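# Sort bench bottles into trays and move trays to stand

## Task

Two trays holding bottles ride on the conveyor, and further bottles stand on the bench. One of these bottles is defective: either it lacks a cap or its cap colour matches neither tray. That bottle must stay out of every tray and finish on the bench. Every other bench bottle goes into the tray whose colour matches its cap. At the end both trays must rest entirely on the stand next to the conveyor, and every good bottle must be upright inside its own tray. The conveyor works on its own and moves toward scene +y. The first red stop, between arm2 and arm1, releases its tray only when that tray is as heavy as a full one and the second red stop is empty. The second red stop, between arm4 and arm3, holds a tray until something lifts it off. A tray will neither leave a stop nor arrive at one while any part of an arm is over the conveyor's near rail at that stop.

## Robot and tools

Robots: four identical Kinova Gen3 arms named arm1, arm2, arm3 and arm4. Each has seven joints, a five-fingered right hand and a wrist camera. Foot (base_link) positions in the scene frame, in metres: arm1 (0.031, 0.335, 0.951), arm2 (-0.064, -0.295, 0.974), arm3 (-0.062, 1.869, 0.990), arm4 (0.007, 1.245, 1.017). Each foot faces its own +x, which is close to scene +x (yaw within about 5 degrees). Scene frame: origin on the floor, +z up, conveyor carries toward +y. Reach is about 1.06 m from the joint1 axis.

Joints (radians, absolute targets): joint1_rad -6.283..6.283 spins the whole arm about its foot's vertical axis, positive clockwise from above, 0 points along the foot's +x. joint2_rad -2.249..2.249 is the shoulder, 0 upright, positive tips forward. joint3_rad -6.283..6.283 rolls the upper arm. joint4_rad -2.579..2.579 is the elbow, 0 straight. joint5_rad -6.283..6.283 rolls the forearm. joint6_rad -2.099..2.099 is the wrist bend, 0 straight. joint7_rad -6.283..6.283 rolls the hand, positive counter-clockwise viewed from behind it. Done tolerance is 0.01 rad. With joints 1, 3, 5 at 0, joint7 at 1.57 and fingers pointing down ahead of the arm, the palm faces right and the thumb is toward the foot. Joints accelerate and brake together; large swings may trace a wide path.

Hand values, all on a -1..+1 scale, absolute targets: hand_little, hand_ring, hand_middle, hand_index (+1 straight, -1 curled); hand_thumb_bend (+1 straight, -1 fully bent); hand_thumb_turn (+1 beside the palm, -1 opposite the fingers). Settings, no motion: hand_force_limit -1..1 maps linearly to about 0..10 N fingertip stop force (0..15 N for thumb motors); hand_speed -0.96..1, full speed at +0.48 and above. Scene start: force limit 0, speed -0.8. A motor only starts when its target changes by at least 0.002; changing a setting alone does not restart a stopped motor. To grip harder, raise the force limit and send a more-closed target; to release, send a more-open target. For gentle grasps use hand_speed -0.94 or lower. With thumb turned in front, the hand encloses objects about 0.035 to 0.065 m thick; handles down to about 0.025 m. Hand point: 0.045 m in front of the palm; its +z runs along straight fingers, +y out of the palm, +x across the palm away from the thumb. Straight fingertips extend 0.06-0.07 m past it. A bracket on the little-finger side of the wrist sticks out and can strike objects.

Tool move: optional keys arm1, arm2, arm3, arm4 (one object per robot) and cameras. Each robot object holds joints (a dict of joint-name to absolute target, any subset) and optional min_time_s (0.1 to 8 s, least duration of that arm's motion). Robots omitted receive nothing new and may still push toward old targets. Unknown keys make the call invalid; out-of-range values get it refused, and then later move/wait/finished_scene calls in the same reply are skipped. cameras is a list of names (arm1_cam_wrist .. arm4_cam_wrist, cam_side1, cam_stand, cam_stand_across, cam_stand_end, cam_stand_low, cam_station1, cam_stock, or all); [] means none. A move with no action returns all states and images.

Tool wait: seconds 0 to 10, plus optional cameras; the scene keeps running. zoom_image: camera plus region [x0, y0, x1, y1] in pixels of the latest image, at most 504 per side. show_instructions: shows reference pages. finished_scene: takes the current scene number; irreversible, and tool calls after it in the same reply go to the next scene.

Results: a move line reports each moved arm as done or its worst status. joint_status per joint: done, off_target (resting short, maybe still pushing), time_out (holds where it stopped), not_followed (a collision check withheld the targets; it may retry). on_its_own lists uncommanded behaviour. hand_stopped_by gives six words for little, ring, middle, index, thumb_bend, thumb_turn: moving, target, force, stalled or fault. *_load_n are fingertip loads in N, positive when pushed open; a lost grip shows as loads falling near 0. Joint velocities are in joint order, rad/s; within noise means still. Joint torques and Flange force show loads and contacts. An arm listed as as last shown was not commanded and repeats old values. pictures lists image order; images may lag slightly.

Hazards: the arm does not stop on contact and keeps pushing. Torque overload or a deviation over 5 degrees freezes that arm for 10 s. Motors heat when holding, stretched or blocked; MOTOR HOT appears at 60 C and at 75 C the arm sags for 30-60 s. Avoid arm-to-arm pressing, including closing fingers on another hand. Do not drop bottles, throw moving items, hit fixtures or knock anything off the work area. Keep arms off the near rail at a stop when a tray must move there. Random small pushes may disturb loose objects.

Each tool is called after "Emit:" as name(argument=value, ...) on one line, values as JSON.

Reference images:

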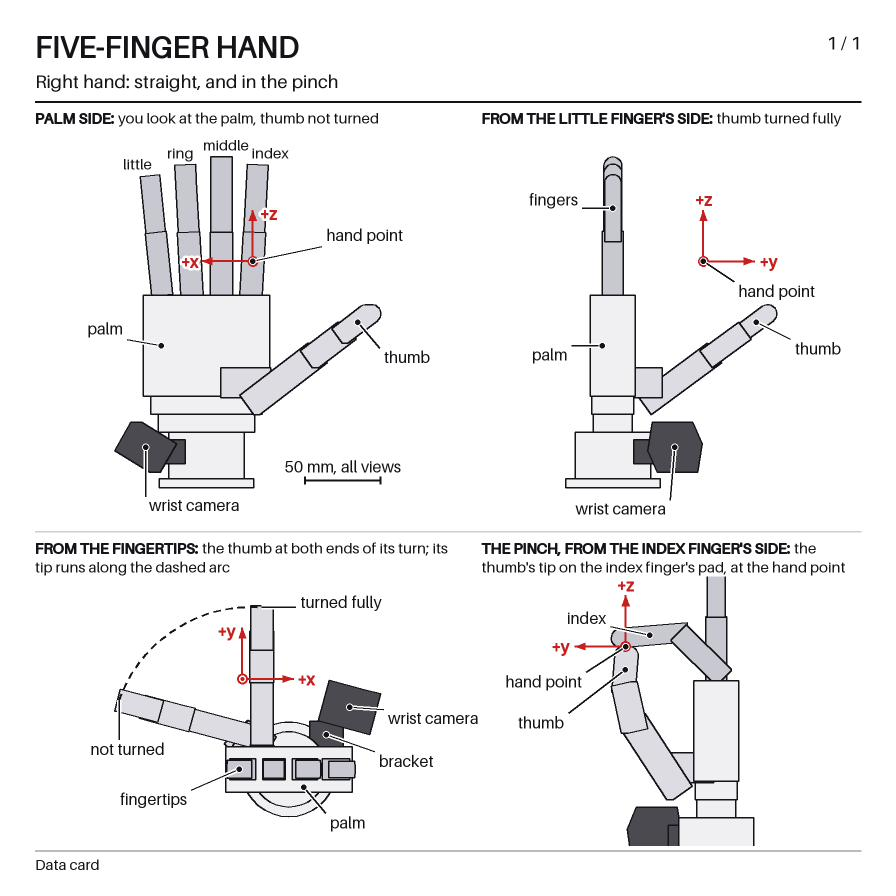

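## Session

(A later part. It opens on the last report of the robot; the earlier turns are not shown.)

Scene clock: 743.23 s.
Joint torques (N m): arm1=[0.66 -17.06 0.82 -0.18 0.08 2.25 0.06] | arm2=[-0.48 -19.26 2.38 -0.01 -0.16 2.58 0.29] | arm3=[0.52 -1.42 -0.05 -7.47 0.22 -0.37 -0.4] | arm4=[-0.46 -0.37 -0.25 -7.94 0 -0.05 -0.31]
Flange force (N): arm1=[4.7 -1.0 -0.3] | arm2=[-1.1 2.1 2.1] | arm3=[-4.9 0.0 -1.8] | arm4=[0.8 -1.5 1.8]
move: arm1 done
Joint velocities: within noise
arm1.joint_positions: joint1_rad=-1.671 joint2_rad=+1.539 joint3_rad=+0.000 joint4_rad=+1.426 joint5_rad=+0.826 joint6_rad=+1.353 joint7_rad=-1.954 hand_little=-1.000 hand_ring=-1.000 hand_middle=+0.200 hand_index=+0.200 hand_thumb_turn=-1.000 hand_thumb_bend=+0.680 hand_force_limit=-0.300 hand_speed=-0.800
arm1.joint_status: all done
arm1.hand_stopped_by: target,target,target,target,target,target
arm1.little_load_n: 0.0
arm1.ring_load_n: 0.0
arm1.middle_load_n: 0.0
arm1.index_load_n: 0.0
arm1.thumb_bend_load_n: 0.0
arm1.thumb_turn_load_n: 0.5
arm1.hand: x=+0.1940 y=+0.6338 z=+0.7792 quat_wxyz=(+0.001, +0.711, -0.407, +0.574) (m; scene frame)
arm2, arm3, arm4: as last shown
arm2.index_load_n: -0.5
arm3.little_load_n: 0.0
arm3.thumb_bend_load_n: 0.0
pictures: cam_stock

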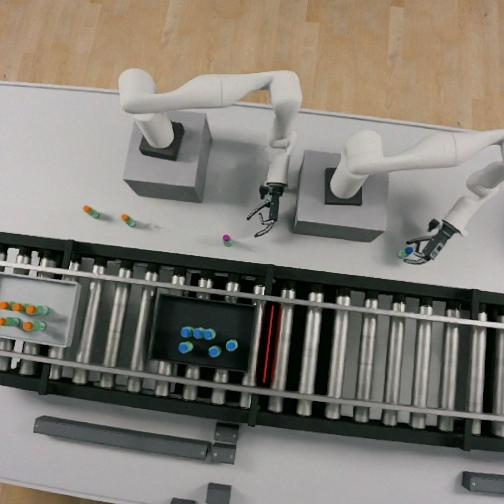

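Emit:
move(arm1={"joints": {"joint1_rad": -1.672, "joint2_rad": 1.5423, "joint4_rad": 1.4327, "joint5_rad": 0.8264, "joint6_rad": 1.3463, "joint7_rad": -1.9618}, "min_time_s": 1})

Emit:
move(arm1={"joints": {"hand_index": -0.4, "hand_middle": -0.4, "hand_thumb_bend": -0.2, "hand_force_limit": -0.3, "hand_speed": -0.8}}, cameras=["cam_stock"])

Emit:
zoom_image(camera="cam_stock", region=[380, 190, 504, 300])

Scene clock: 748.03 s.
Joint torques (N m): arm1=[0.68 -16.96 0.78 -0.09 0.07 2.28 0.08] | arm2=[-0.48 -19.24 2.42 -0.01 -0.17 2.58 0.34] | arm3=[0.55 -1.4 -0.02 -7.4 0.28 -0.34 -0.44] | arm4=[-0.42 -0.33 -0.32 -7.94 0.01 -0.05 -0.27]
Flange force (N): arm1=[4.7 -1.0 -0.3] | arm2=[-1.0 2.3 2.1] | arm3=[-4.9 0.1 -2.0] | arm4=[0.9 -1.7 1.9]
move: arm1 done
Joint velocities: within noise
arm1.joint_positions: joint1_rad=-1.672 joint2_rad=+1.542 joint3_rad=+0.000 joint4_rad=+1.433 joint5_rad=+0.826 joint6_rad=+1.346 joint7_rad=-1.962 hand_little=-1.000 hand_ring=-1.000 hand_middle=+0.200 hand_index=+0.200 hand_thumb_turn=-1.000 hand_thumb_bend=+0.680 hand_force_limit=-0.300 hand_speed=-0.800
arm1.joint_status: all done
arm1.hand_stopped_by: target,target,target,target,target,target
arm1.little_load_n: 0.0
arm1.ring_load_n: 0.0
arm1.middle_load_n: 0.0
arm1.index_load_n: 0.0
arm1.thumb_bend_load_n: 0.0
arm1.thumb_turn_load_n: 0.0
arm1.hand: x=+0.1941 y=+0.6307 z=+0.7773 quat_wxyz=(+0.001, +0.711, -0.407, +0.574) (m; scene frame)
arm2, arm3, arm4: as last shown
arm2.index_load_n: 0.0
arm3.thumb_turn_load_n: 0.0
arm4.ring_load_n: 0.5
pictures: none

Scene clock: 751.37 s.
Joint torques (N m): arm1=[0.67 -17.03 0.91 -0.02 0.11 2.38 0.08] | arm2=[-0.47 -19.23 2.37 0.03 -0.16 2.56 0.31] | arm3=[0.56 -1.43 -0.03 -7.45 0.26 -0.36 -0.43] | arm4=[-0.43 -0.34 -0.28 -8.1 -0.05 -0.12 -0.32]
Flange force (N): arm1=[4.4 -0.9 -0.3] | arm2=[-1.2 2.0 2.0] | arm3=[-4.9 0.1 -1.9] | arm4=[1.0 -1.8 2.3]
move: arm1 off_target
Joint velocities: within noise
arm1.joint_positions: joint1_rad=-1.672 joint2_rad=+1.542 joint3_rad=+0.000 joint4_rad=+1.433 joint5_rad=+0.826 joint6_rad=+1.346 joint7_rad=-1.962 hand_little=-1.000 hand_ring=-1.000 hand_middle=-0.056 hand_index=-0.111 hand_thumb_turn=-1.000 hand_thumb_bend=+0.551 hand_force_limit=-0.300 hand_speed=-0.800
arm1.joint_status: hand_middle off_target (ended at -0.056, target -0.400); hand_index off_target (ended at -0.111, target -0.400); hand_thumb_bend off_target (ended at +0.551, target -0.200); the others done
arm1.hand_stopped_by: target,target,force,force,force,target
arm1.little_load_n: 0.0
arm1.ring_load_n: 0.0
arm1.middle_load_n: 3.0
arm1.index_load_n: 4.5
arm1.thumb_bend_load_n: 9.0
arm1.thumb_turn_load_n: -2.0
arm1.hand: x=+0.1941 y=+0.6307 z=+0.7773 quat_wxyz=(+0.001, +0.711, -0.407, +0.574) (m; scene frame)
arm2: as last shown
arm3.joint_positions: joint1_rad=+0.316 joint2_rad=-0.437 joint3_rad=-0.098 joint4_rad=+1.530 joint5_rad=-0.004 joint6_rad=+1.935 joint7_rad=-2.029 hand_little=+1.000 hand_ring=+1.000 hand_middle=+1.000 hand_index=+1.000 hand_thumb_turn=+1.000 hand_thumb_bend=+1.000 hand_force_limit=+0.000 hand_speed=-0.800
arm3.joint_status: not commanded
arm3.hand_stopped_by: target,target,target,target,target,target
arm3.little_load_n: 0.0
arm3.ring_load_n: 0.0
arm3.middle_load_n: 0.0
arm3.index_load_n: 0.0
arm3.thumb_bend_load_n: 0.0
arm3.thumb_turn_load_n: 0.0
arm3.hand: x=+0.1252 y=+1.8348 z=+1.4864 quat_wxyz=(-0.059, -0.376, -0.925, +0.015) (m; scene frame)
arm4.joint_positions: joint1_rad=+0.900 joint2_rad=-0.372 joint3_rad=+0.000 joint4_rad=+1.600 joint5_rad=+0.000 joint6_rad=+1.950 joint7_rad=-1.900 hand_little=+1.000 hand_ring=+1.000 hand_middle=+1.000 hand_index=+1.000 hand_thumb_turn=+1.000 hand_thumb_bend=+1.000 hand_force_limit=+0.000 hand_speed=-0.800
arm4.joint_status: not commanded
arm4.hand_stopped_by: target,target,target,target,target,target
arm4.little_load_n: 0.0
arm4.ring_load_n: 0.0
arm4.middle_load_n: 0.0
arm4.index_load_n: 0.0
arm4.thumb_bend_load_n: 0.0
arm4.thumb_turn_load_n: 0.0
arm4.hand: x=+0.1482 y=+1.1303 z=+1.4752 quat_wxyz=(+0.018, -0.537, -0.844, -0.005) (m; scene frame)
pictures: cam_stock

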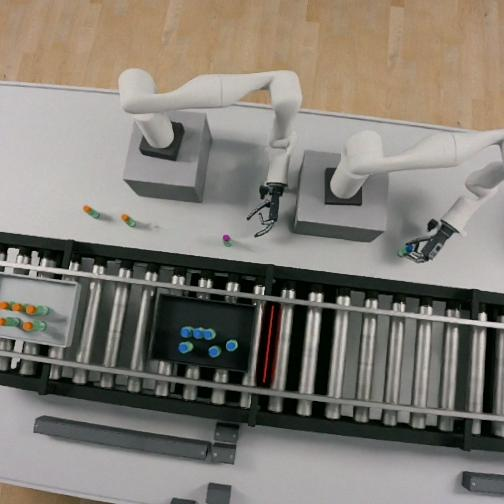

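Scaled by 4.065 from the camera's 504x504 image, which has a finer 720x720 frame.

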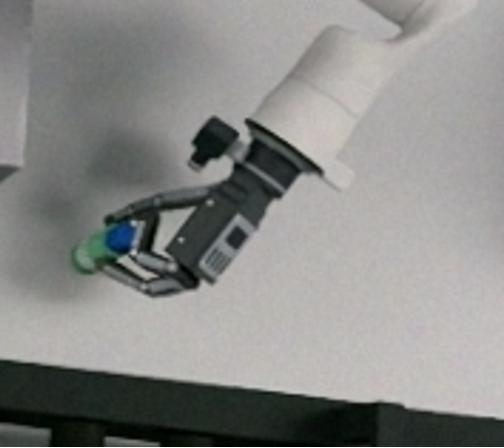

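Emit:
move(arm1={"joints": {"joint1_rad": -1.6783, "joint2_rad": 0.6265, "joint4_rad": 1.706, "joint5_rad": 0.8205, "joint6_rad": 1.7928, "joint7_rad": -1.4968}, "min_time_s": 4}, cameras=["cam_stock"])

Emit:
move(arm1={"joints": {"joint1_rad": 0.423, "joint2_rad": 0.5818, "joint4_rad": 2.3557, "joint5_rad": 2.9396, "joint6_rad": 1.0351, "joint7_rad": -2.0486}, "min_time_s": 5}, cameras=["cam_stock", "cam_station1", "cam_side1"])

Emit:
zoom_image(camera="cam_side1", region=[140, 120, 340, 320])

Emit:
zoom_image(camera="cam_station1", region=[140, 90, 360, 260])

Scene clock: 768.93 s.
Joint torques (N m): arm1=[0.73 -13.72 -0.06 -4.57 1.09 2.08 0.11] | arm2=[-0.46 -19.23 2.36 0.02 -0.17 2.58 0.34] | arm3=[0.48 -1.4 -0.03 -7.39 0.22 -0.35 -0.4] | arm4=[-0.47 -0.38 -0.3 -8.01 0 -0.1 -0.34]
Flange force (N): arm1=[3.7 1.5 1.1] | arm2=[-1.1 2.2 2.1] | arm3=[-4.9 0.1 -2.1] | arm4=[0.8 -1.8 1.9]
move: arm1 done
Joint velocities: within noise
arm1.joint_positions: joint1_rad=-1.678 joint2_rad=+0.627 joint3_rad=+0.000 joint4_rad=+1.706 joint5_rad=+0.821 joint6_rad=+1.793 joint7_rad=-1.497 hand_little=-1.000 hand_ring=-1.000 hand_middle=-0.056 hand_index=-0.111 hand_thumb_turn=-1.000 hand_thumb_bend=+0.551 hand_force_limit=-0.300 hand_speed=-0.800
arm1.joint_status: all done
arm1.hand_stopped_by: target,target,force,force,force,target
arm1.little_load_n: 0.0
arm1.ring_load_n: 0.0
arm1.middle_load_n: 3.0
arm1.index_load_n: 5.0
arm1.thumb_bend_load_n: 9.0
arm1.thumb_turn_load_n: -1.0
arm1.hand: x=+0.1962 y=+0.6298 z=+1.1993 quat_wxyz=(+0.001, +0.711, -0.407, +0.574) (m; scene frame)
arm2, arm3, arm4: as last shown
pictures: cam_stock

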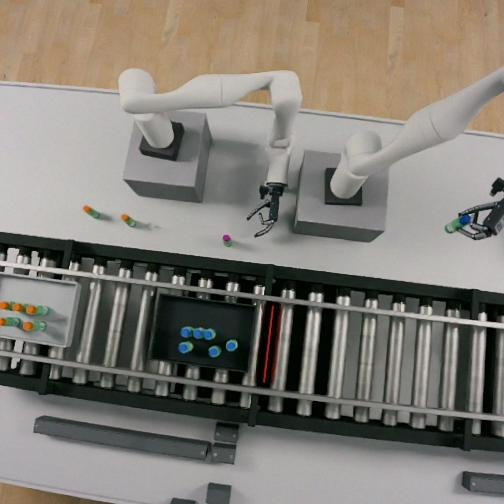

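Scene clock: 774.27 s.
Joint torques (N m): arm1=[0.88 -13.04 -0.81 -4.25 -0.12 2.51 0.12] | arm2=[-0.45 -19.26 2.36 0.04 -0.14 2.58 0.32] | arm3=[0.51 -1.35 -0.06 -7.42 0.18 -0.36 -0.39] | arm4=[-0.46 -0.36 -0.39 -7.85 -0.01 -0.03 -0.32]
Flange force (N): arm1=[3.1 -2.9 -3.3] | arm2=[-1.3 2.0 2.1] | arm3=[-4.8 -0.1 -1.9] | arm4=[0.6 -2.0 1.6]
move: arm1 done
Joint velocities: within noise
arm1.joint_positions: joint1_rad=+0.423 joint2_rad=+0.582 joint3_rad=+0.000 joint4_rad=+2.356 joint5_rad=+2.940 joint6_rad=+1.035 joint7_rad=-2.049 hand_little=-1.000 hand_ring=-1.000 hand_middle=-0.056 hand_index=-0.111 hand_thumb_turn=-1.000 hand_thumb_bend=+0.551 hand_force_limit=-0.300 hand_speed=-0.800
arm1.joint_status: all done
arm1.hand_stopped_by: target,target,force,force,force,target
arm1.little_load_n: 0.0
arm1.ring_load_n: 0.0
arm1.middle_load_n: 3.0
arm1.index_load_n: 5.0
arm1.thumb_bend_load_n: 9.0
arm1.thumb_turn_load_n: -1.5
arm1.hand: x=+0.5323 y=+0.0394 z=+1.1119 quat_wxyz=(+0.001, +0.711, -0.407, +0.574) (m; scene frame)
arm2.joint_positions: joint1_rad=-1.946 joint2_rad=+1.796 joint3_rad=+0.000 joint4_rad=+1.322 joint5_rad=+1.287 joint6_rad=+1.438 joint7_rad=-1.548 hand_little=-1.000 hand_ring=+0.250 hand_middle=+0.250 hand_index=+0.250 hand_thumb_turn=-1.000 hand_thumb_bend=+0.650 hand_force_limit=-0.300 hand_speed=-0.800
arm2.joint_status: not commanded
arm2.hand_stopped_by: target,target,target,target,target,target
arm2.little_load_n: 0.0
arm2.ring_load_n: 0.0
arm2.middle_load_n: 0.0
arm2.index_load_n: 0.0
arm2.thumb_bend_load_n: 0.0
arm2.thumb_turn_load_n: 0.0
arm2.hand: x=+0.1574 y=+0.0538 z=+0.7749 quat_wxyz=(-0.001, +0.756, -0.001, +0.654) (m; scene frame)
arm3, arm4: as last shown
pictures: cam_side1, cam_station1, cam_stock

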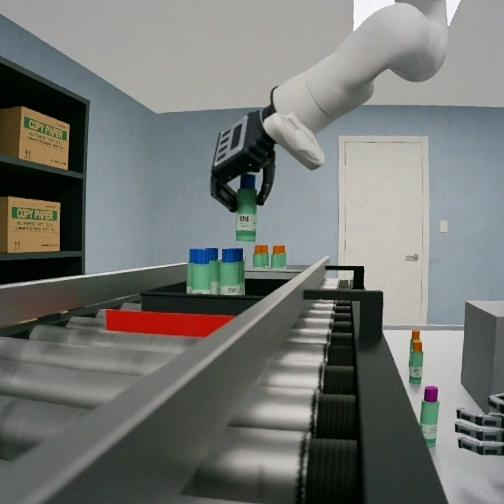

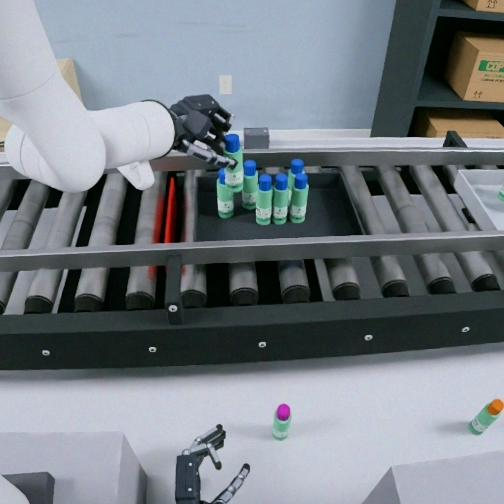

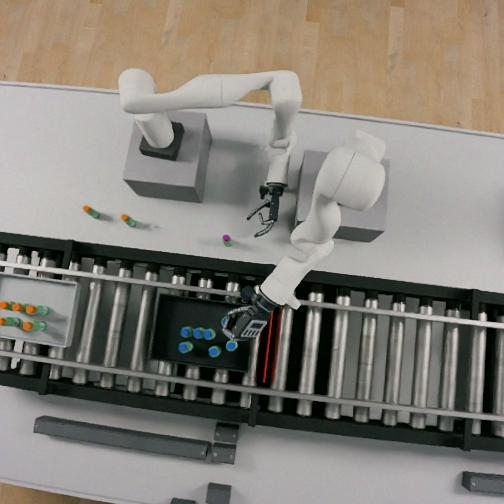

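Scaled by 2.520 from the camera's 504x504 image, which has a finer 720x720 frame.

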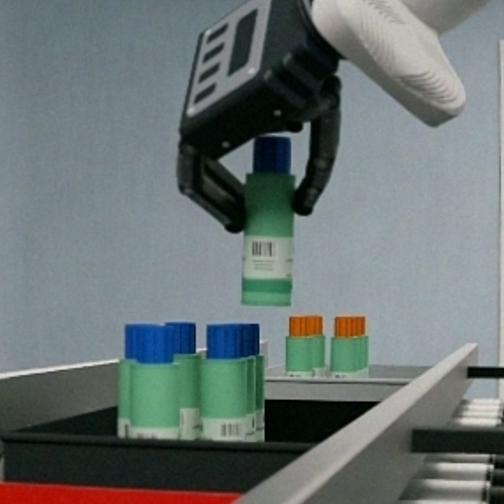

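Scaled by 2.291 from the camera's 504x504 image, which has a finer 720x720 frame.

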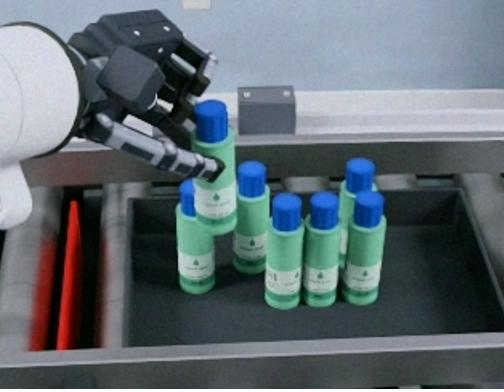

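Emit:
move(arm1={"joints": {"joint1_rad": 0.423, "joint2_rad": 0.931, "joint4_rad": 2.3466, "joint5_rad": 2.9646, "joint6_rad": 1.3693, "joint7_rad": -2.117}, "min_time_s": 4})

Emit:
move(arm1={"joints": {"joint2_rad": 0.9495, "joint4_rad": 2.3461, "joint5_rad": 2.966, "joint6_rad": 1.387, "joint7_rad": -2.1206}, "min_time_s": 1}, cameras=["cam_side1", "cam_station1"])

Emit:
zoom_image(camera="cam_side1", region=[140, 160, 300, 320])

Emit:
zoom_image(camera="cam_station1", region=[160, 120, 360, 260])

Scene clock: 783.80 s.
Joint torques (N m): arm1=[0.85 -15.05 -0.56 -1.45 -0.29 2.5 0.1] | arm2=[-0.47 -19.26 2.36 0 -0.15 2.59 0.3] | arm3=[0.48 -1.36 -0.05 -7.38 0.21 -0.34 -0.41] | arm4=[-0.47 -0.28 -0.35 -7.96 -0.02 -0.07 -0.31]
Flange force (N): arm1=[4.2 -2.4 -1.3] | arm2=[-1.1 2.1 2.1] | arm3=[-4.9 0.0 -2.1] | arm4=[0.9 -1.9 2.0]
move: arm1 done
Joint velocities: within noise
arm1.joint_positions: joint1_rad=+0.423 joint2_rad=+0.931 joint3_rad=+0.000 joint4_rad=+2.347 joint5_rad=+2.965 joint6_rad=+1.369 joint7_rad=-2.117 hand_little=-1.000 hand_ring=-1.000 hand_middle=-0.056 hand_index=-0.111 hand_thumb_turn=-1.000 hand_thumb_bend=+0.551 hand_force_limit=-0.300 hand_speed=-0.800
arm1.joint_status: all done
arm1.hand_stopped_by: target,target,force,force,force,target
arm1.little_load_n: 0.0
arm1.ring_load_n: 0.0
arm1.middle_load_n: 3.0
arm1.index_load_n: 4.5
arm1.thumb_bend_load_n: 9.0
arm1.thumb_turn_load_n: -1.5
arm1.hand: x=+0.5310 y=+0.0399 z=+1.0080 quat_wxyz=(+0.001, +0.711, -0.407, +0.574) (m; scene frame)
arm2, arm3, arm4: as last shown
pictures: none

Scene clock: 785.10 s.
Joint torques (N m): arm1=[0.88 -15.09 -0.53 -1.29 -0.29 2.49 0.11] | arm2=[-0.49 -19.24 2.38 -0.01 -0.18 2.59 0.3] | arm3=[0.49 -1.4 -0.06 -7.44 0.24 -0.37 -0.4] | arm4=[-0.45 -0.3 -0.26 -7.92 -0.01 -0.1 -0.28]
Flange force (N): arm1=[4.2 -2.5 -1.2] | arm2=[-1.0 2.1 2.1] | arm3=[-4.9 0.0 -1.9] | arm4=[1.0 -1.6 1.7]
move: arm1 done
Joint velocities: within noise
arm1.joint_positions: joint1_rad=+0.423 joint2_rad=+0.950 joint3_rad=+0.000 joint4_rad=+2.346 joint5_rad=+2.966 joint6_rad=+1.387 joint7_rad=-2.121 hand_little=-1.000 hand_ring=-1.000 hand_middle=-0.056 hand_index=-0.111 hand_thumb_turn=-1.000 hand_thumb_bend=+0.551 hand_force_limit=-0.300 hand_speed=-0.800
arm1.joint_status: all done
arm1.hand_stopped_by: target,target,force,force,force,target
arm1.little_load_n: 0.0
arm1.ring_load_n: 0.0
arm1.middle_load_n: 3.0
arm1.index_load_n: 5.0
arm1.thumb_bend_load_n: 9.0
arm1.thumb_turn_load_n: -1.0
arm1.hand: x=+0.5301 y=+0.0405 z=+1.0025 quat_wxyz=(+0.001, +0.711, -0.407, +0.574) (m; scene frame)
arm2, arm3, arm4: as last shown
pictures: cam_side1, cam_station1

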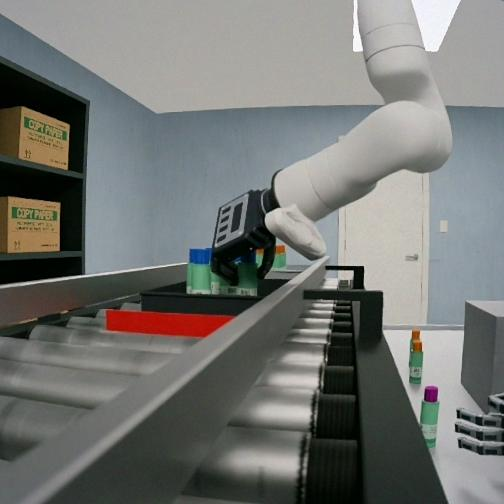

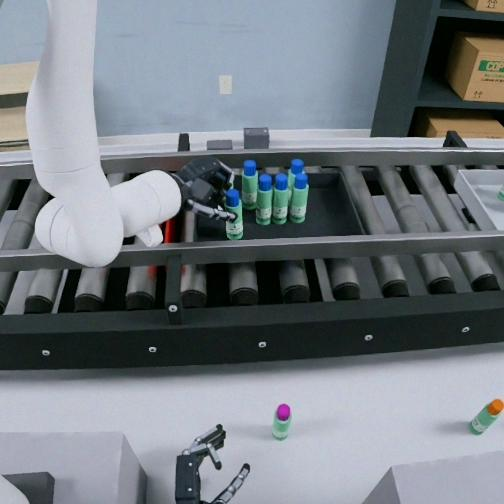

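Scaled by 3.150 from the camera's 504x504 image, which has a finer 720x720 frame.

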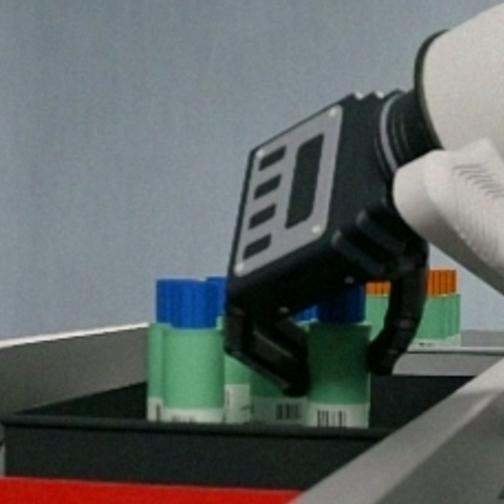

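Scaled by 2.520 from the camera's 504x504 image, which has a finer 720x720 frame.

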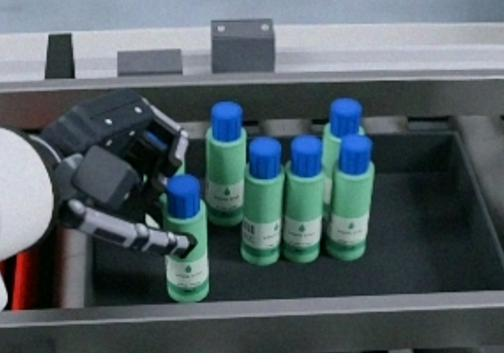

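Emit:
move(arm1={"joints": {"joint2_rad": 0.9596, "joint4_rad": 2.3458, "joint5_rad": 2.9667, "joint6_rad": 1.3966, "joint7_rad": -2.1226}, "min_time_s": 1})

Emit:
move(arm1={"joints": {"joint2_rad": 0.9696, "joint4_rad": 2.3455, "joint5_rad": 2.9674, "joint6_rad": 1.4062, "joint7_rad": -2.1246}, "min_time_s": 1})

Scene clock: 791.30 s.
Joint torques (N m): arm1=[0.88 -15.02 -0.58 -1.2 -0.28 2.46 0.12] | arm2=[-0.47 -19.25 2.39 0.04 -0.15 2.58 0.31] | arm3=[0.47 -1.42 0.01 -7.45 0.2 -0.36 -0.42] | arm4=[-0.47 -0.32 -0.3 -7.85 -0.01 -0.06 -0.27]
Flange force (N): arm1=[4.5 -2.6 -1.2] | arm2=[-1.2 2.0 2.0] | arm3=[-4.9 0.2 -1.9] | arm4=[0.8 -1.6 1.5]
move: arm1 done
Joint velocities: within noise
arm1.joint_positions: joint1_rad=+0.423 joint2_rad=+0.960 joint3_rad=+0.000 joint4_rad=+2.346 joint5_rad=+2.967 joint6_rad=+1.397 joint7_rad=-2.123 hand_little=-1.000 hand_ring=-1.000 hand_middle=-0.056 hand_index=-0.111 hand_thumb_turn=-1.000 hand_thumb_bend=+0.551 hand_force_limit=-0.300 hand_speed=-0.800
arm1.joint_status: all done
arm1.hand_stopped_by: target,target,force,force,force,target
arm1.little_load_n: 0.0
arm1.ring_load_n: 0.0
arm1.middle_load_n: 3.0
arm1.index_load_n: 4.5
arm1.thumb_bend_load_n: 9.0
arm1.thumb_turn_load_n: -1.5
arm1.hand: x=+0.5296 y=+0.0408 z=+0.9995 quat_wxyz=(+0.000, +0.711, -0.407, +0.574) (m; scene frame)
arm2, arm3, arm4: as last shown
arm2.thumb_turn_load_n: 0.5
pictures: none

Scene clock: 792.60 s.
Joint torques (N m): arm1=[0.8 -11.22 -1.32 0.8 -0.15 0.4 -0.23] | arm2=[-0.48 -19.26 2.37 0.05 -0.18 2.59 0.33] | arm3=[0.55 -1.39 -0.05 -7.46 0.22 -0.35 -0.42] | arm4=[-0.45 -0.33 -0.28 -7.96 -0.02 -0.08 -0.3]
Flange force (N): arm1=[9.9 -5.4 -2.3] | arm2=[-1.3 2.0 2.1] | arm3=[-4.9 -0.1 -1.8] | arm4=[0.9 -1.7 1.9]
move: arm1 done
Joint velocities: within noise
arm1.joint_positions: joint1_rad=+0.423 joint2_rad=+0.970 joint3_rad=+0.000 joint4_rad=+2.345 joint5_rad=+2.967 joint6_rad=+1.406 joint7_rad=-2.125 hand_little=-1.000 hand_ring=-1.000 hand_middle=-0.056 hand_index=-0.111 hand_thumb_turn=-1.000 hand_thumb_bend=+0.551 hand_force_limit=-0.300 hand_speed=-0.800
arm1.joint_status: all done
arm1.hand_stopped_by: target,target,force,force,force,target
arm1.little_load_n: 0.0
arm1.ring_load_n: 0.0
arm1.middle_load_n: 3.0
arm1.index_load_n: 3.0
arm1.thumb_bend_load_n: 7.5
arm1.thumb_turn_load_n: -2.5
arm1.hand: x=+0.5291 y=+0.0412 z=+0.9966 quat_wxyz=(+0.000, +0.711, -0.407, +0.574) (m; scene frame)
arm2, arm3, arm4: as last shown
pictures: none

Emit:
move(arm1={"joints": {"hand_index": 0.2, "hand_middle": 0.2, "hand_thumb_bend": 0.7, "hand_speed": -0.8}}, cameras=["cam_side1", "cam_station1"])

Emit:
zoom_image(camera="cam_station1", region=[160, 120, 360, 260])

Emit:
move(arm1={"joints": {"joint1_rad": 0.1635, "joint2_rad": 0.7499, "joint4_rad": 2.4356, "joint5_rad": 2.7044, "joint6_rad": 1.2753, "joint7_rad": -2.1115}, "min_time_s": 2.5})

Emit:
move(arm1={"joints": {"joint1_rad": -0.3, "joint2_rad": 0.1, "joint4_rad": 1.9, "joint5_rad": 1.5, "joint6_rad": 1.6, "joint7_rad": -2.05}, "min_time_s": 3}, cameras=["cam_side1", "cam_station1", "cam_stock"])

Scene clock: 798.63 s.
Joint torques (N m): arm1=[0.89 -14.71 -0.63 -1.01 -0.3 2.28 0.07] | arm2=[-0.46 -19.27 2.39 0 -0.17 2.58 0.31] | arm3=[0.48 -1.44 -0.02 -7.46 0.25 -0.32 -0.42] | arm4=[-0.47 -0.37 -0.26 -7.88 -0.02 -0.05 -0.28]
Flange force (N): arm1=[5.0 -2.8 -1.5] | arm2=[-1.1 2.1 2.1] | arm3=[-4.9 0.2 -1.7] | arm4=[0.8 -1.5 1.6]
move: arm1 done
Joint velocities: within noise
arm1.joint_positions: joint1_rad=+0.423 joint2_rad=+0.970 joint3_rad=+0.000 joint4_rad=+2.345 joint5_rad=+2.967 joint6_rad=+1.406 joint7_rad=-2.125 hand_little=-1.000 hand_ring=-1.000 hand_middle=+0.200 hand_index=+0.200 hand_thumb_turn=-1.000 hand_thumb_bend=+0.700 hand_force_limit=-0.300 hand_speed=-0.800
arm1.joint_status: all done
arm1.hand_stopped_by: target,target,target,target,target,target
arm1.little_load_n: 0.0
arm1.ring_load_n: 0.0
arm1.middle_load_n: 0.0
arm1.index_load_n: 0.0
arm1.thumb_bend_load_n: 0.0
arm1.thumb_turn_load_n: 0.5
arm1.hand: x=+0.5291 y=+0.0412 z=+0.9966 quat_wxyz=(+0.000, +0.711, -0.407, +0.574) (m; scene frame)
arm2, arm3, arm4: as last shown
arm2.little_load_n: -0.5
arm4.middle_load_n: -0.5
pictures: cam_side1, cam_station1

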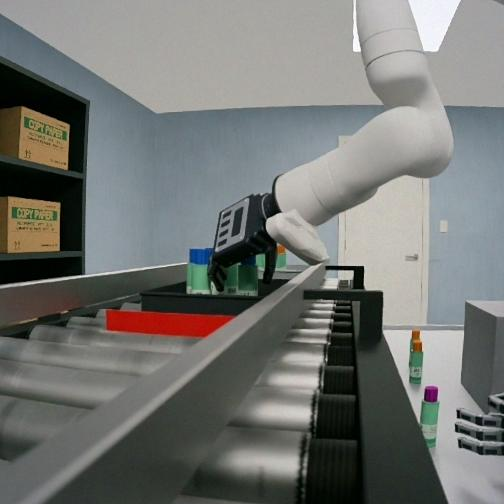

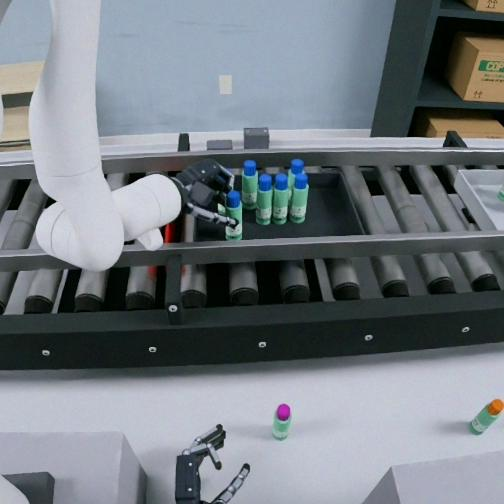

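Scaled by 2.520 from the camera's 504x504 image, which has a finer 720x720 frame.

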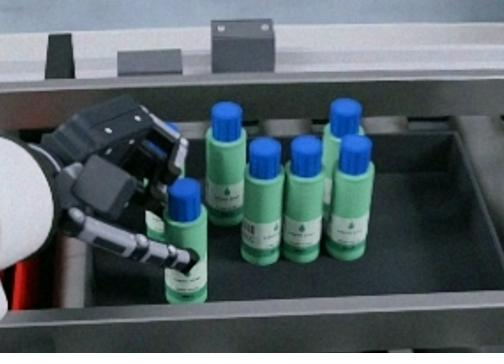

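Scene clock: 801.47 s.
Joint torques (N m): arm1=[0.83 -12.92 -0.38 -1.84 -0.26 2.28 0.08] | arm2=[-0.49 -19.25 2.36 0.03 -0.17 2.59 0.32] | arm3=[0.48 -1.44 -0.03 -7.45 0.2 -0.35 -0.42] | arm4=[-0.42 -0.34 -0.32 -7.97 -0.03 -0.1 -0.31]
Flange force (N): arm1=[4.9 -3.2 -2.4] | arm2=[-1.2 2.0 2.1] | arm3=[-4.9 0.1 -1.9] | arm4=[0.9 -1.8 1.8]
move: arm1 done
Joint velocities: within noise
arm1.joint_positions: joint1_rad=+0.164 joint2_rad=+0.750 joint3_rad=+0.000 joint4_rad=+2.436 joint5_rad=+2.704 joint6_rad=+1.275 joint7_rad=-2.111 hand_little=-1.000 hand_ring=-1.000 hand_middle=+0.200 hand_index=+0.200 hand_thumb_turn=-1.000 hand_thumb_bend=+0.700 hand_force_limit=-0.300 hand_speed=-0.800
arm1.joint_status: all done
arm1.hand_stopped_by: target,target,target,target,target,target
arm1.little_load_n: 0.0
arm1.ring_load_n: 0.0
arm1.middle_load_n: 0.0
arm1.index_load_n: 0.0
arm1.thumb_bend_load_n: 0.0
arm1.thumb_turn_load_n: 0.0
arm1.hand: x=+0.5317 y=+0.1147 z=+1.0624 quat_wxyz=(+0.001, +0.711, -0.407, +0.574) (m; scene frame)
arm2: as last shown
arm2.little_load_n: 0.0
arm2.thumb_turn_load_n: 0.0
arm3.joint_positions: joint1_rad=+0.316 joint2_rad=-0.437 joint3_rad=-0.098 joint4_rad=+1.530 joint5_rad=-0.004 joint6_rad=+1.935 joint7_rad=-2.029 hand_little=+1.000 hand_ring=+1.000 hand_middle=+1.000 hand_index=+1.000 hand_thumb_turn=+1.000 hand_thumb_bend=+1.000 hand_force_limit=+0.000 hand_speed=-0.800
arm3.joint_status: not commanded
arm3.hand_stopped_by: target,target,target,target,target,target
arm3.little_load_n: 0.0
arm3.ring_load_n: 0.0
arm3.middle_load_n: 0.0
arm3.index_load_n: 0.0
arm3.thumb_bend_load_n: -0.5
arm3.thumb_turn_load_n: 0.0
arm3.hand: x=+0.1252 y=+1.8348 z=+1.4864 quat_wxyz=(-0.059, -0.376, -0.925, +0.015) (m; scene frame)
arm4.joint_positions: joint1_rad=+0.900 joint2_rad=-0.372 joint3_rad=+0.000 joint4_rad=+1.600 joint5_rad=+0.000 joint6_rad=+1.950 joint7_rad=-1.900 hand_little=+1.000 hand_ring=+1.000 hand_middle=+1.000 hand_index=+1.000 hand_thumb_turn=+1.000 hand_thumb_bend=+1.000 hand_force_limit=+0.000 hand_speed=-0.800
arm4.joint_status: not commanded
arm4.hand_stopped_by: target,target,target,target,target,target
arm4.little_load_n: 0.0
arm4.ring_load_n: 0.0
arm4.middle_load_n: 0.0
arm4.index_load_n: 0.0
arm4.thumb_bend_load_n: 0.0
arm4.thumb_turn_load_n: 0.0
arm4.hand: x=+0.1482 y=+1.1303 z=+1.4752 quat_wxyz=(+0.018, -0.537, -0.844, -0.005) (m; scene frame)
pictures: none

Scene clock: 804.83 s.
Joint torques (N m): arm1=[0.83 -7.53 -1.08 -7.4 1.94 1.03 0.01] | arm2=[-0.47 -19.27 2.38 0.05 -0.17 2.59 0.32] | arm3=[0.53 -1.4 -0.06 -7.46 0.22 -0.37 -0.39] | arm4=[-0.44 -0.4 -0.3 -7.92 -0.02 -0.04 -0.3]
Flange force (N): arm1=[4.2 -1.2 0.4] | arm2=[-1.3 2.0 2.1] | arm3=[-4.9 0.0 -1.8] | arm4=[0.7 -1.7 1.8]
move: arm1 done
Joint velocities: within noise
arm1.joint_positions: joint1_rad=-0.300 joint2_rad=+0.100 joint3_rad=+0.000 joint4_rad=+1.900 joint5_rad=+1.500 joint6_rad=+1.600 joint7_rad=-2.050 hand_little=-1.000 hand_ring=-1.000 hand_middle=+0.200 hand_index=+0.200 hand_thumb_turn=-1.000 hand_thumb_bend=+0.700 hand_force_limit=-0.300 hand_speed=-0.800
arm1.joint_status: all done
arm1.hand_stopped_by: target,target,target,target,target,target
arm1.little_load_n: 0.0
arm1.ring_load_n: 0.0
arm1.middle_load_n: 0.0
arm1.index_load_n: 0.0
arm1.thumb_bend_load_n: 0.0
arm1.thumb_turn_load_n: 0.0
arm1.hand: x=+0.4849 y=+0.1425 z=+1.4416 quat_wxyz=(-0.125, +0.106, -0.721, +0.674) (m; scene frame)
arm2, arm3, arm4: as last shown
arm2.middle_load_n: -0.5
arm3.thumb_bend_load_n: 0.0
arm4.thumb_turn_load_n: 0.5
pictures: cam_side1, cam_station1, cam_stock

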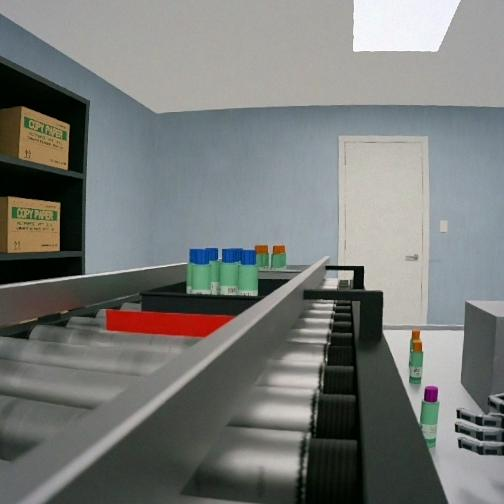

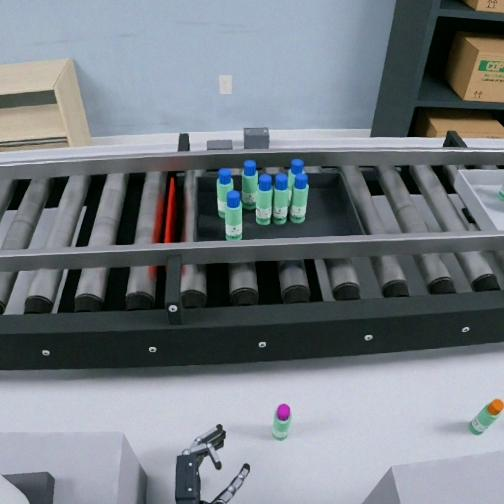

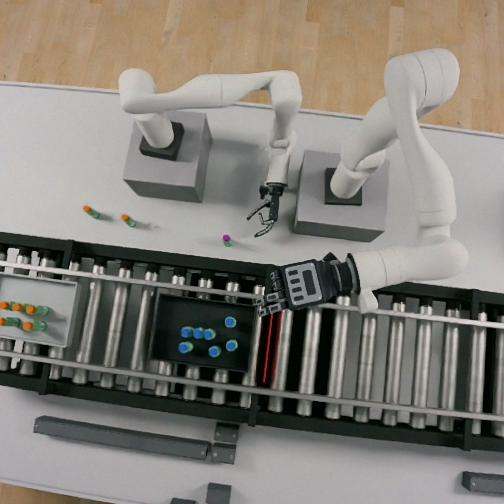

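Emit:
move(arm1={"joints": {"joint1_rad": -0.8, "joint2_rad": -0.378, "joint3_rad": 0, "joint4_rad": 1.6, "joint5_rad": 0.3, "joint6_rad": 1.9, "joint7_rad": -2.0, "hand_speed": 0}, "min_time_s": 3}, cameras=["cam_stock", "arm1_cam_wrist", "cam_station1"])

Emit:
zoom_image(camera="cam_stock", region=[60, 170, 260, 280])

Scene clock: 811.73 s.
Joint torques (N m): arm1=[0.86 0.92 -1.85 -7.83 0.38 -0.16 0.03] | arm2=[-0.48 -19.26 2.37 -0.01 -0.17 2.59 0.33] | arm3=[0.53 -1.43 0.01 -7.43 0.22 -0.34 -0.37] | arm4=[-0.45 -0.35 -0.33 -7.96 0.02 -0.06 -0.28]
Flange force (N): arm1=[1.5 -5.0 3.3] | arm2=[-1.1 2.2 2.1] | arm3=[-4.9 0.3 -1.9] | arm4=[0.8 -1.7 1.9]
move: arm1 done
Joint velocities: within noise
arm1.joint_positions: joint1_rad=-0.800 joint2_rad=-0.378 joint3_rad=+0.000 joint4_rad=+1.600 joint5_rad=+0.300 joint6_rad=+1.900 joint7_rad=-2.000 hand_little=-1.000 hand_ring=-1.000 hand_middle=+0.200 hand_index=+0.200 hand_thumb_turn=-1.000 hand_thumb_bend=+0.700 hand_force_limit=-0.300 hand_speed=+0.000
arm1.joint_status: all done
arm1.hand_stopped_by: target,target,target,target,target,target
arm1.little_load_n: 0.0
arm1.ring_load_n: 0.0
arm1.middle_load_n: 0.0
arm1.index_load_n: 0.0
arm1.thumb_bend_load_n: 0.0
arm1.thumb_turn_load_n: 0.0
arm1.hand: x=+0.2241 y=+0.4359 z=+1.4130 quat_wxyz=(-0.088, +0.176, -0.975, +0.102) (m; scene frame)
arm2.joint_positions: joint1_rad=-1.946 joint2_rad=+1.796 joint3_rad=+0.000 joint4_rad=+1.322 joint5_rad=+1.287 joint6_rad=+1.438 joint7_rad=-1.548 hand_little=-1.000 hand_ring=+0.250 hand_middle=+0.250 hand_index=+0.250 hand_thumb_turn=-1.000 hand_thumb_bend=+0.650 hand_force_limit=-0.300 hand_speed=-0.800
arm2.joint_status: not commanded
arm2.hand_stopped_by: target,target,target,target,target,target
arm2.little_load_n: 0.0
arm2.ring_load_n: 0.0
arm2.middle_load_n: 0.0
arm2.index_load_n: 0.0
arm2.thumb_bend_load_n: 0.0
arm2.thumb_turn_load_n: 0.0
arm2.hand: x=+0.1574 y=+0.0538 z=+0.7749 quat_wxyz=(-0.001, +0.756, -0.001, +0.654) (m; scene frame)
arm3, arm4: as last shown
arm4.thumb_turn_load_n: 0.0
pictures: arm1_cam_wrist, cam_station1, cam_stock
camera_calibration:
arm1_cam_wrist: T_world_to_cam=[[-0.573909, 0.775285, -0.263747, 0.161984], [0.56316, 0.607464, 0.560213, -1.18764], [0.594541, 0.172979, -0.785238, 1.01797], [0, 0, 0, 1]] pos_world=[0.156569, 0.419775, 1.5074]

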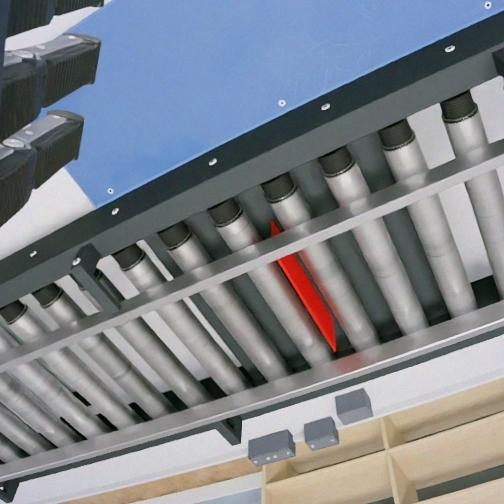

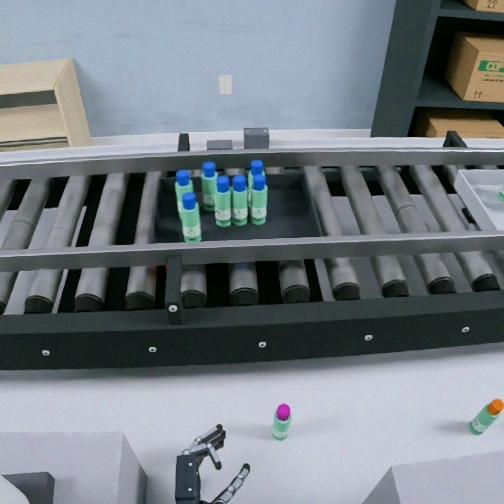

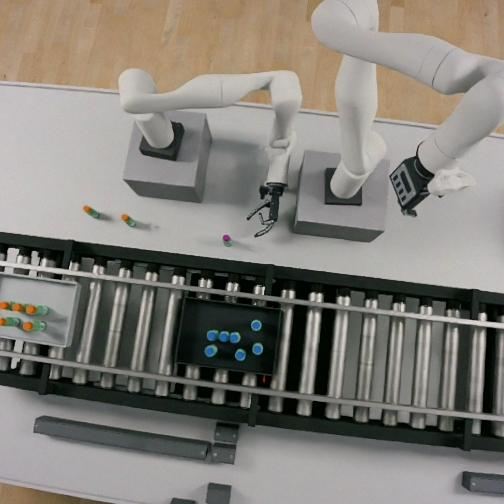

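Scaled by 2.520 from the camera's 504x504 image, which has a finer 720x720 frame.

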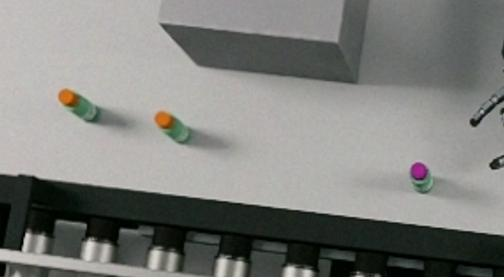

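Emit:
move(arm2={"joints": {"joint2_rad": 1.4, "joint4_rad": 2.2}, "min_time_s": 2})

Emit:
move(arm2={"joints": {"joint1_rad": -0.9, "joint2_rad": 0.8, "joint4_rad": 1.9, "joint5_rad": 1.0, "joint6_rad": 1.0, "joint7_rad": -1.7, "hand_index": 0.2, "hand_middle": 0.2, "hand_ring": -1, "hand_little": -1, "hand_thumb_bend": 0.68, "hand_speed": 0}, "min_time_s": 2.5})

Emit:
move(arm2={"joints": {"joint1_rad": -0.2, "joint2_rad": 0.6, "joint4_rad": 1.9, "joint5_rad": 0, "joint6_rad": 0.64, "joint7_rad": -1.9}, "min_time_s": 2}, cameras=["cam_stock", "cam_station1"])

Emit:
move(arm2={"joints": {"joint1_rad": 1.4536, "joint2_rad": 1.1435, "joint4_rad": 1.6323, "joint5_rad": -0.5106, "joint6_rad": 1.5527, "joint7_rad": -2.2779}, "min_time_s": 4}, cameras=["cam_stock", "cam_station1", "arm2_cam_wrist", "cam_stand_end"])

Scene clock: 838.33 s.
Joint torques (N m): arm1=[0.86 0.91 -1.86 -7.87 0.41 -0.16 0.06] | arm2=[-0.51 -15.64 2.38 4.02 -1.28 2.37 0.32] | arm3=[0.5 -1.47 -0.03 -7.41 0.24 -0.33 -0.42] | arm4=[-0.53 -0.33 -0.3 -7.97 0.02 -0.09 -0.32]
Flange force (N): arm1=[1.5 -4.9 3.4] | arm2=[-4.2 1.3 3.2] | arm3=[-5.1 0.2 -2.0] | arm4=[0.9 -1.7 1.9]
move: arm2 done
Joint velocities: within noise
arm1, arm3, arm4: as last shown
arm2.joint_positions: joint1_rad=-1.946 joint2_rad=+1.400 joint3_rad=+0.000 joint4_rad=+2.200 joint5_rad=+1.287 joint6_rad=+1.438 joint7_rad=-1.548 hand_little=-1.000 hand_ring=+0.250 hand_middle=+0.250 hand_index=+0.250 hand_thumb_turn=-1.000 hand_thumb_bend=+0.650 hand_force_limit=-0.300 hand_speed=-0.800
arm2.joint_status: all done
arm2.hand_stopped_by: target,target,target,target,target,target
arm2.little_load_n: 0.0
arm2.ring_load_n: 0.0
arm2.middle_load_n: 0.5
arm2.index_load_n: 0.0
arm2.thumb_bend_load_n: 0.0
arm2.thumb_turn_load_n: 0.0
arm2.hand: x=+0.2033 y=-0.1010 z=+1.0480 quat_wxyz=(+0.172, +0.691, +0.150, +0.685) (m; scene frame)
pictures: none

Scene clock: 841.17 s.
Joint torques (N m): arm1=[0.84 0.91 -1.83 -7.85 0.38 -0.15 0.03] | arm2=[-0.44 -17.83 1.18 -3.61 0.52 1.67 0.28] | arm3=[0.53 -1.44 -0.06 -7.46 0.23 -0.37 -0.44] | arm4=[-0.53 -0.42 -0.36 -7.96 -0.01 -0.12 -0.28]
Flange force (N): arm1=[1.5 -4.9 3.4] | arm2=[-0.6 2.4 3.8] | arm3=[-5.0 -0.1 -1.9] | arm4=[0.7 -1.8 1.7]
move: arm2 done
Joint velocities: within noise
arm1, arm3, arm4: as last shown
arm2.joint_positions: joint1_rad=-0.900 joint2_rad=+0.800 joint3_rad=+0.000 joint4_rad=+1.900 joint5_rad=+1.000 joint6_rad=+1.000 joint7_rad=-1.700 hand_little=-1.000 hand_ring=-1.000 hand_middle=+0.200 hand_index=+0.200 hand_thumb_turn=-1.000 hand_thumb_bend=+0.680 hand_force_limit=-0.300 hand_speed=+0.000
arm2.joint_status: all done
arm2.hand_stopped_by: target,target,target,target,target,target
arm2.little_load_n: 0.0
arm2.ring_load_n: 0.0
arm2.middle_load_n: 0.0
arm2.index_load_n: 0.0
arm2.thumb_bend_load_n: 0.0
arm2.thumb_turn_load_n: 0.5
arm2.hand: x=+0.3335 y=-0.1773 z=+1.0019 quat_wxyz=(+0.075, +0.621, -0.676, +0.389) (m; scene frame)
pictures: none

Scene clock: 843.53 s.
Joint torques (N m): arm1=[0.87 0.92 -1.85 -7.83 0.4 -0.15 0.06] | arm2=[-0.47 -16.89 -0.1 -5.5 -0.24 0.08 0.28] | arm3=[0.53 -1.44 -0.09 -7.49 0.23 -0.35 -0.41] | arm4=[-0.48 -0.26 -0.29 -7.91 -0.03 -0.09 -0.28]
Flange force (N): arm1=[1.5 -4.9 3.3] | arm2=[0.4 -0.5 3.5] | arm3=[-4.9 -0.1 -1.7] | arm4=[1.0 -1.7 1.7]
move: arm2 done
Joint velocities: within noise
arm1, arm3, arm4: as last shown
arm2.joint_positions: joint1_rad=-0.200 joint2_rad=+0.600 joint3_rad=+0.000 joint4_rad=+1.900 joint5_rad=+0.000 joint6_rad=+0.640 joint7_rad=-1.900 hand_little=-1.000 hand_ring=-1.000 hand_middle=+0.200 hand_index=+0.200 hand_thumb_turn=-1.000 hand_thumb_bend=+0.680 hand_force_limit=-0.300 hand_speed=+0.000
arm2.joint_status: all done
arm2.hand_stopped_by: target,target,target,target,target,target
arm2.little_load_n: 0.0
arm2.ring_load_n: 0.0
arm2.middle_load_n: 0.0
arm2.index_load_n: 0.0
arm2.thumb_bend_load_n: 0.0
arm2.thumb_turn_load_n: 0.5
arm2.hand: x=+0.4062 y=-0.2227 z=+1.0301 quat_wxyz=(+0.002, -0.112, -0.994, -0.001) (m; scene frame)
pictures: cam_station1, cam_stock

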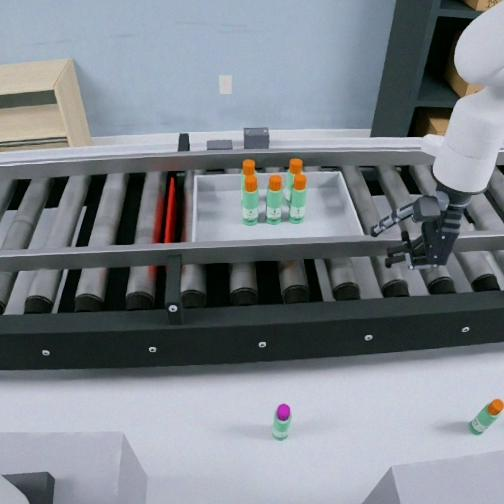

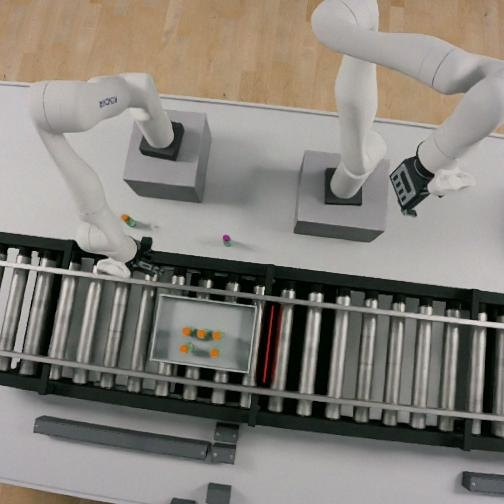

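Scene clock: 847.87 s.
Joint torques (N m): arm1=[0.84 0.95 -1.86 -7.85 0.39 -0.16 0.05] | arm2=[-0.31 -19.38 -0.98 -1.39 -0.65 2.42 0.29] | arm3=[0.56 -1.42 -0.08 -7.46 0.25 -0.36 -0.4] | arm4=[-0.48 -0.43 -0.33 -7.95 0.06 -0.08 -0.29]
Flange force (N): arm1=[1.6 -5.0 3.4] | arm2=[-2.4 0.2 1.1] | arm3=[-4.9 -0.1 -1.8] | arm4=[0.7 -1.6 1.7]
move: arm2 done
Joint velocities: within noise
arm1, arm3, arm4: as last shown
arm2.joint_positions: joint1_rad=+1.454 joint2_rad=+1.143 joint3_rad=+0.000 joint4_rad=+1.632 joint5_rad=-0.511 joint6_rad=+1.553 joint7_rad=-2.278 hand_little=-1.000 hand_ring=-1.000 hand_middle=+0.200 hand_index=+0.200 hand_thumb_turn=-1.000 hand_thumb_bend=+0.680 hand_force_limit=-0.300 hand_speed=+0.000
arm2.joint_status: all done
arm2.hand_stopped_by: target,target,target,target,target,target
arm2.little_load_n: 0.0
arm2.ring_load_n: 0.0
arm2.middle_load_n: 0.0
arm2.index_load_n: 0.0
arm2.thumb_bend_load_n: 0.0
arm2.thumb_turn_load_n: 0.5
arm2.hand: x=+0.0967 y=-0.5611 z=+0.9789 quat_wxyz=(+0.411, -0.787, -0.212, -0.408) (m; scene frame)
pictures: arm2_cam_wrist, cam_stand_end, cam_station1, cam_stock
camera_calibration:
arm2_cam_wrist: T_world_to_cam=[[0.785982, -0.562331, -0.256937, -0.145628], [-0.574237, -0.510001, -0.640431, 0.399415], [0.229096, 0.65091, -0.723762, 1.16459], [0, 0, 0, 1]] pos_world=[0.0770157, -0.636234, 1.06127]

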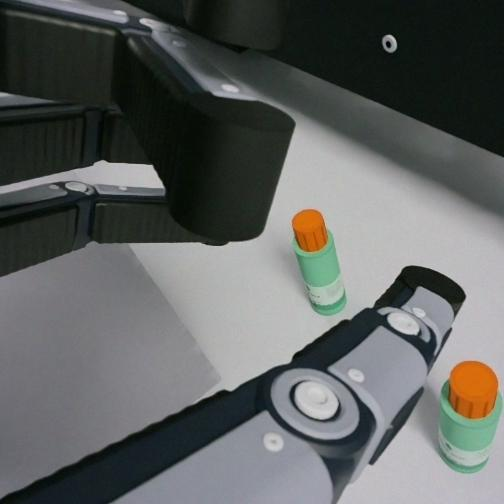

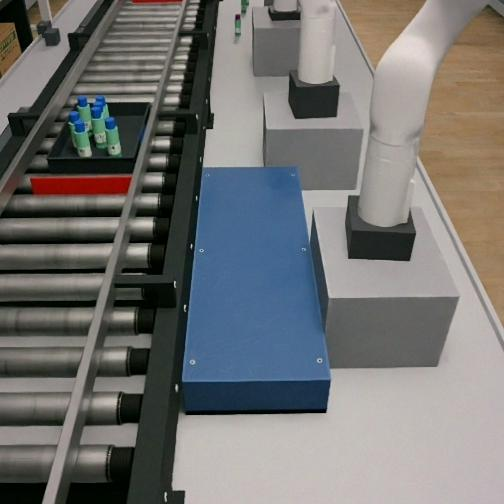

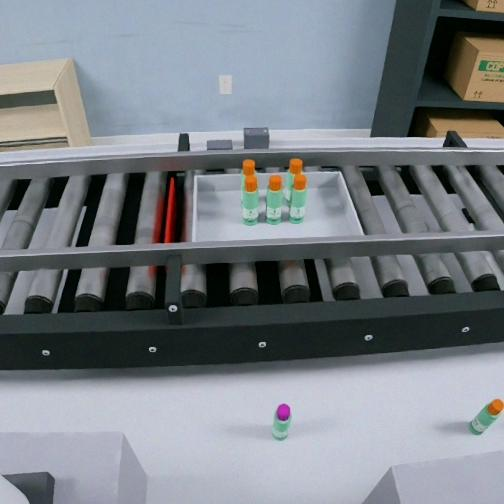

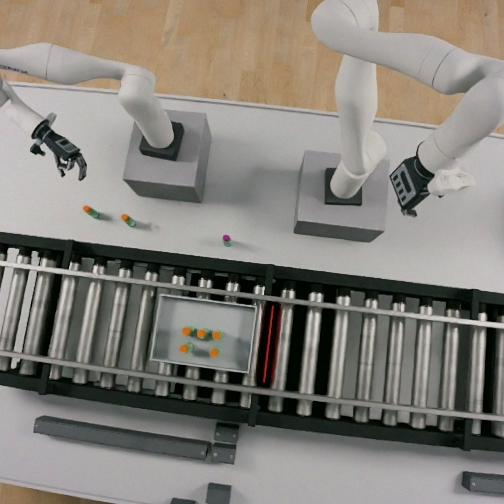

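Emit:
move(arm2={"joints": {"joint1_rad": 1.4324, "joint2_rad": 1.5035, "joint4_rad": 1.3728, "joint5_rad": -0.5336, "joint6_rad": 1.4622, "joint7_rad": -2.2335}, "min_time_s": 3}, cameras=["cam_stock", "arm2_cam_wrist"])

Emit:
zoom_image(camera="cam_stock", region=[20, 150, 150, 260])

Scene clock: 859.87 s.
Joint torques (N m): arm1=[0.84 0.93 -1.83 -7.83 0.38 -0.16 0.05] | arm2=[-0.35 -20.25 -1.05 -0.64 -0.54 2.41 0.29] | arm3=[0.51 -1.42 -0.05 -7.39 0.23 -0.34 -0.38] | arm4=[-0.49 -0.33 -0.4 -7.92 -0.01 -0.09 -0.29]
Flange force (N): arm1=[1.6 -4.9 3.3] | arm2=[-1.9 -0.2 1.1] | arm3=[-4.9 0.2 -2.0] | arm4=[0.8 -2.0 1.7]
move: arm2 done
Joint velocities: within noise
arm1, arm3, arm4: as last shown
arm1.thumb_turn_load_n: -0.5
arm2.joint_positions: joint1_rad=+1.432 joint2_rad=+1.504 joint3_rad=+0.000 joint4_rad=+1.373 joint5_rad=-0.534 joint6_rad=+1.462 joint7_rad=-2.233 hand_little=-1.000 hand_ring=-1.000 hand_middle=+0.200 hand_index=+0.200 hand_thumb_turn=-1.000 hand_thumb_bend=+0.680 hand_force_limit=-0.300 hand_speed=+0.000
arm2.joint_status: all done
arm2.hand_stopped_by: target,target,target,target,target,target
arm2.little_load_n: 0.0
arm2.ring_load_n: 0.5
arm2.middle_load_n: 0.0
arm2.index_load_n: 0.0
arm2.thumb_bend_load_n: 0.0
arm2.thumb_turn_load_n: 0.0
arm2.hand: x=+0.1066 y=-0.5678 z=+0.8229 quat_wxyz=(+0.411, -0.788, -0.212, -0.408) (m; scene frame)
arm4.ring_load_n: -0.5
pictures: arm2_cam_wrist, cam_stock
camera_calibration:
arm2_cam_wrist: T_world_to_cam=[[0.785949, -0.56236, -0.256973, -0.197242], [-0.574281, -0.509969, -0.640416, 0.301787], [0.229096, 0.650909, -0.723762, 1.05378], [0, 0, 0, 1]] pos_world=[0.0869155, -0.642934, 0.90527]

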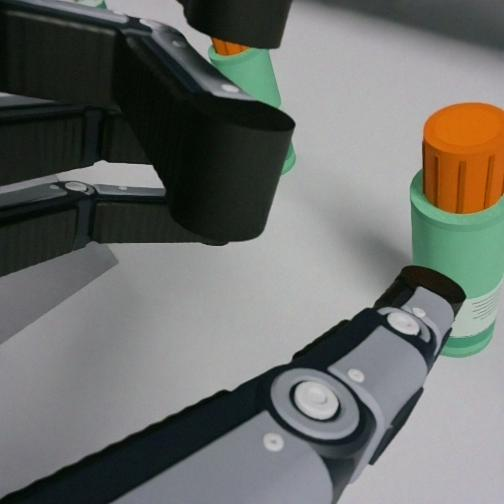

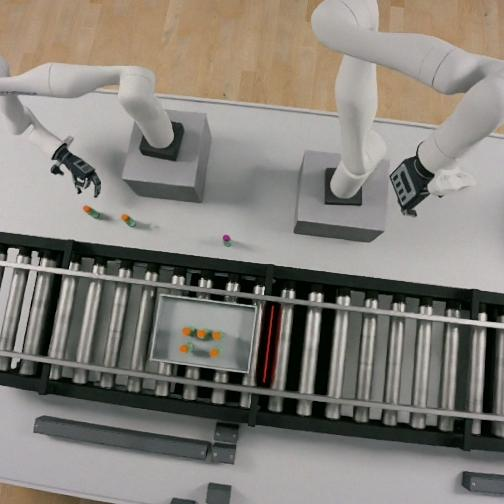

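Scaled by 3.877 from the camera's 504x504 image, which has a finer 720x720 frame.

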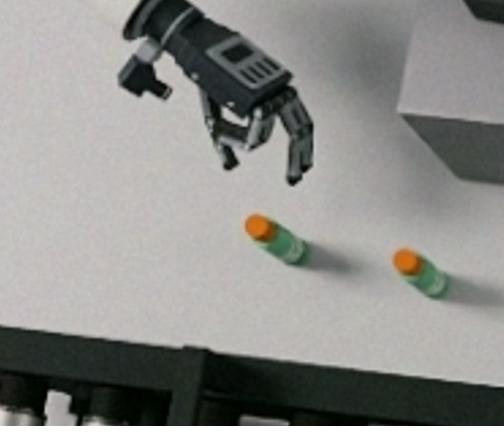

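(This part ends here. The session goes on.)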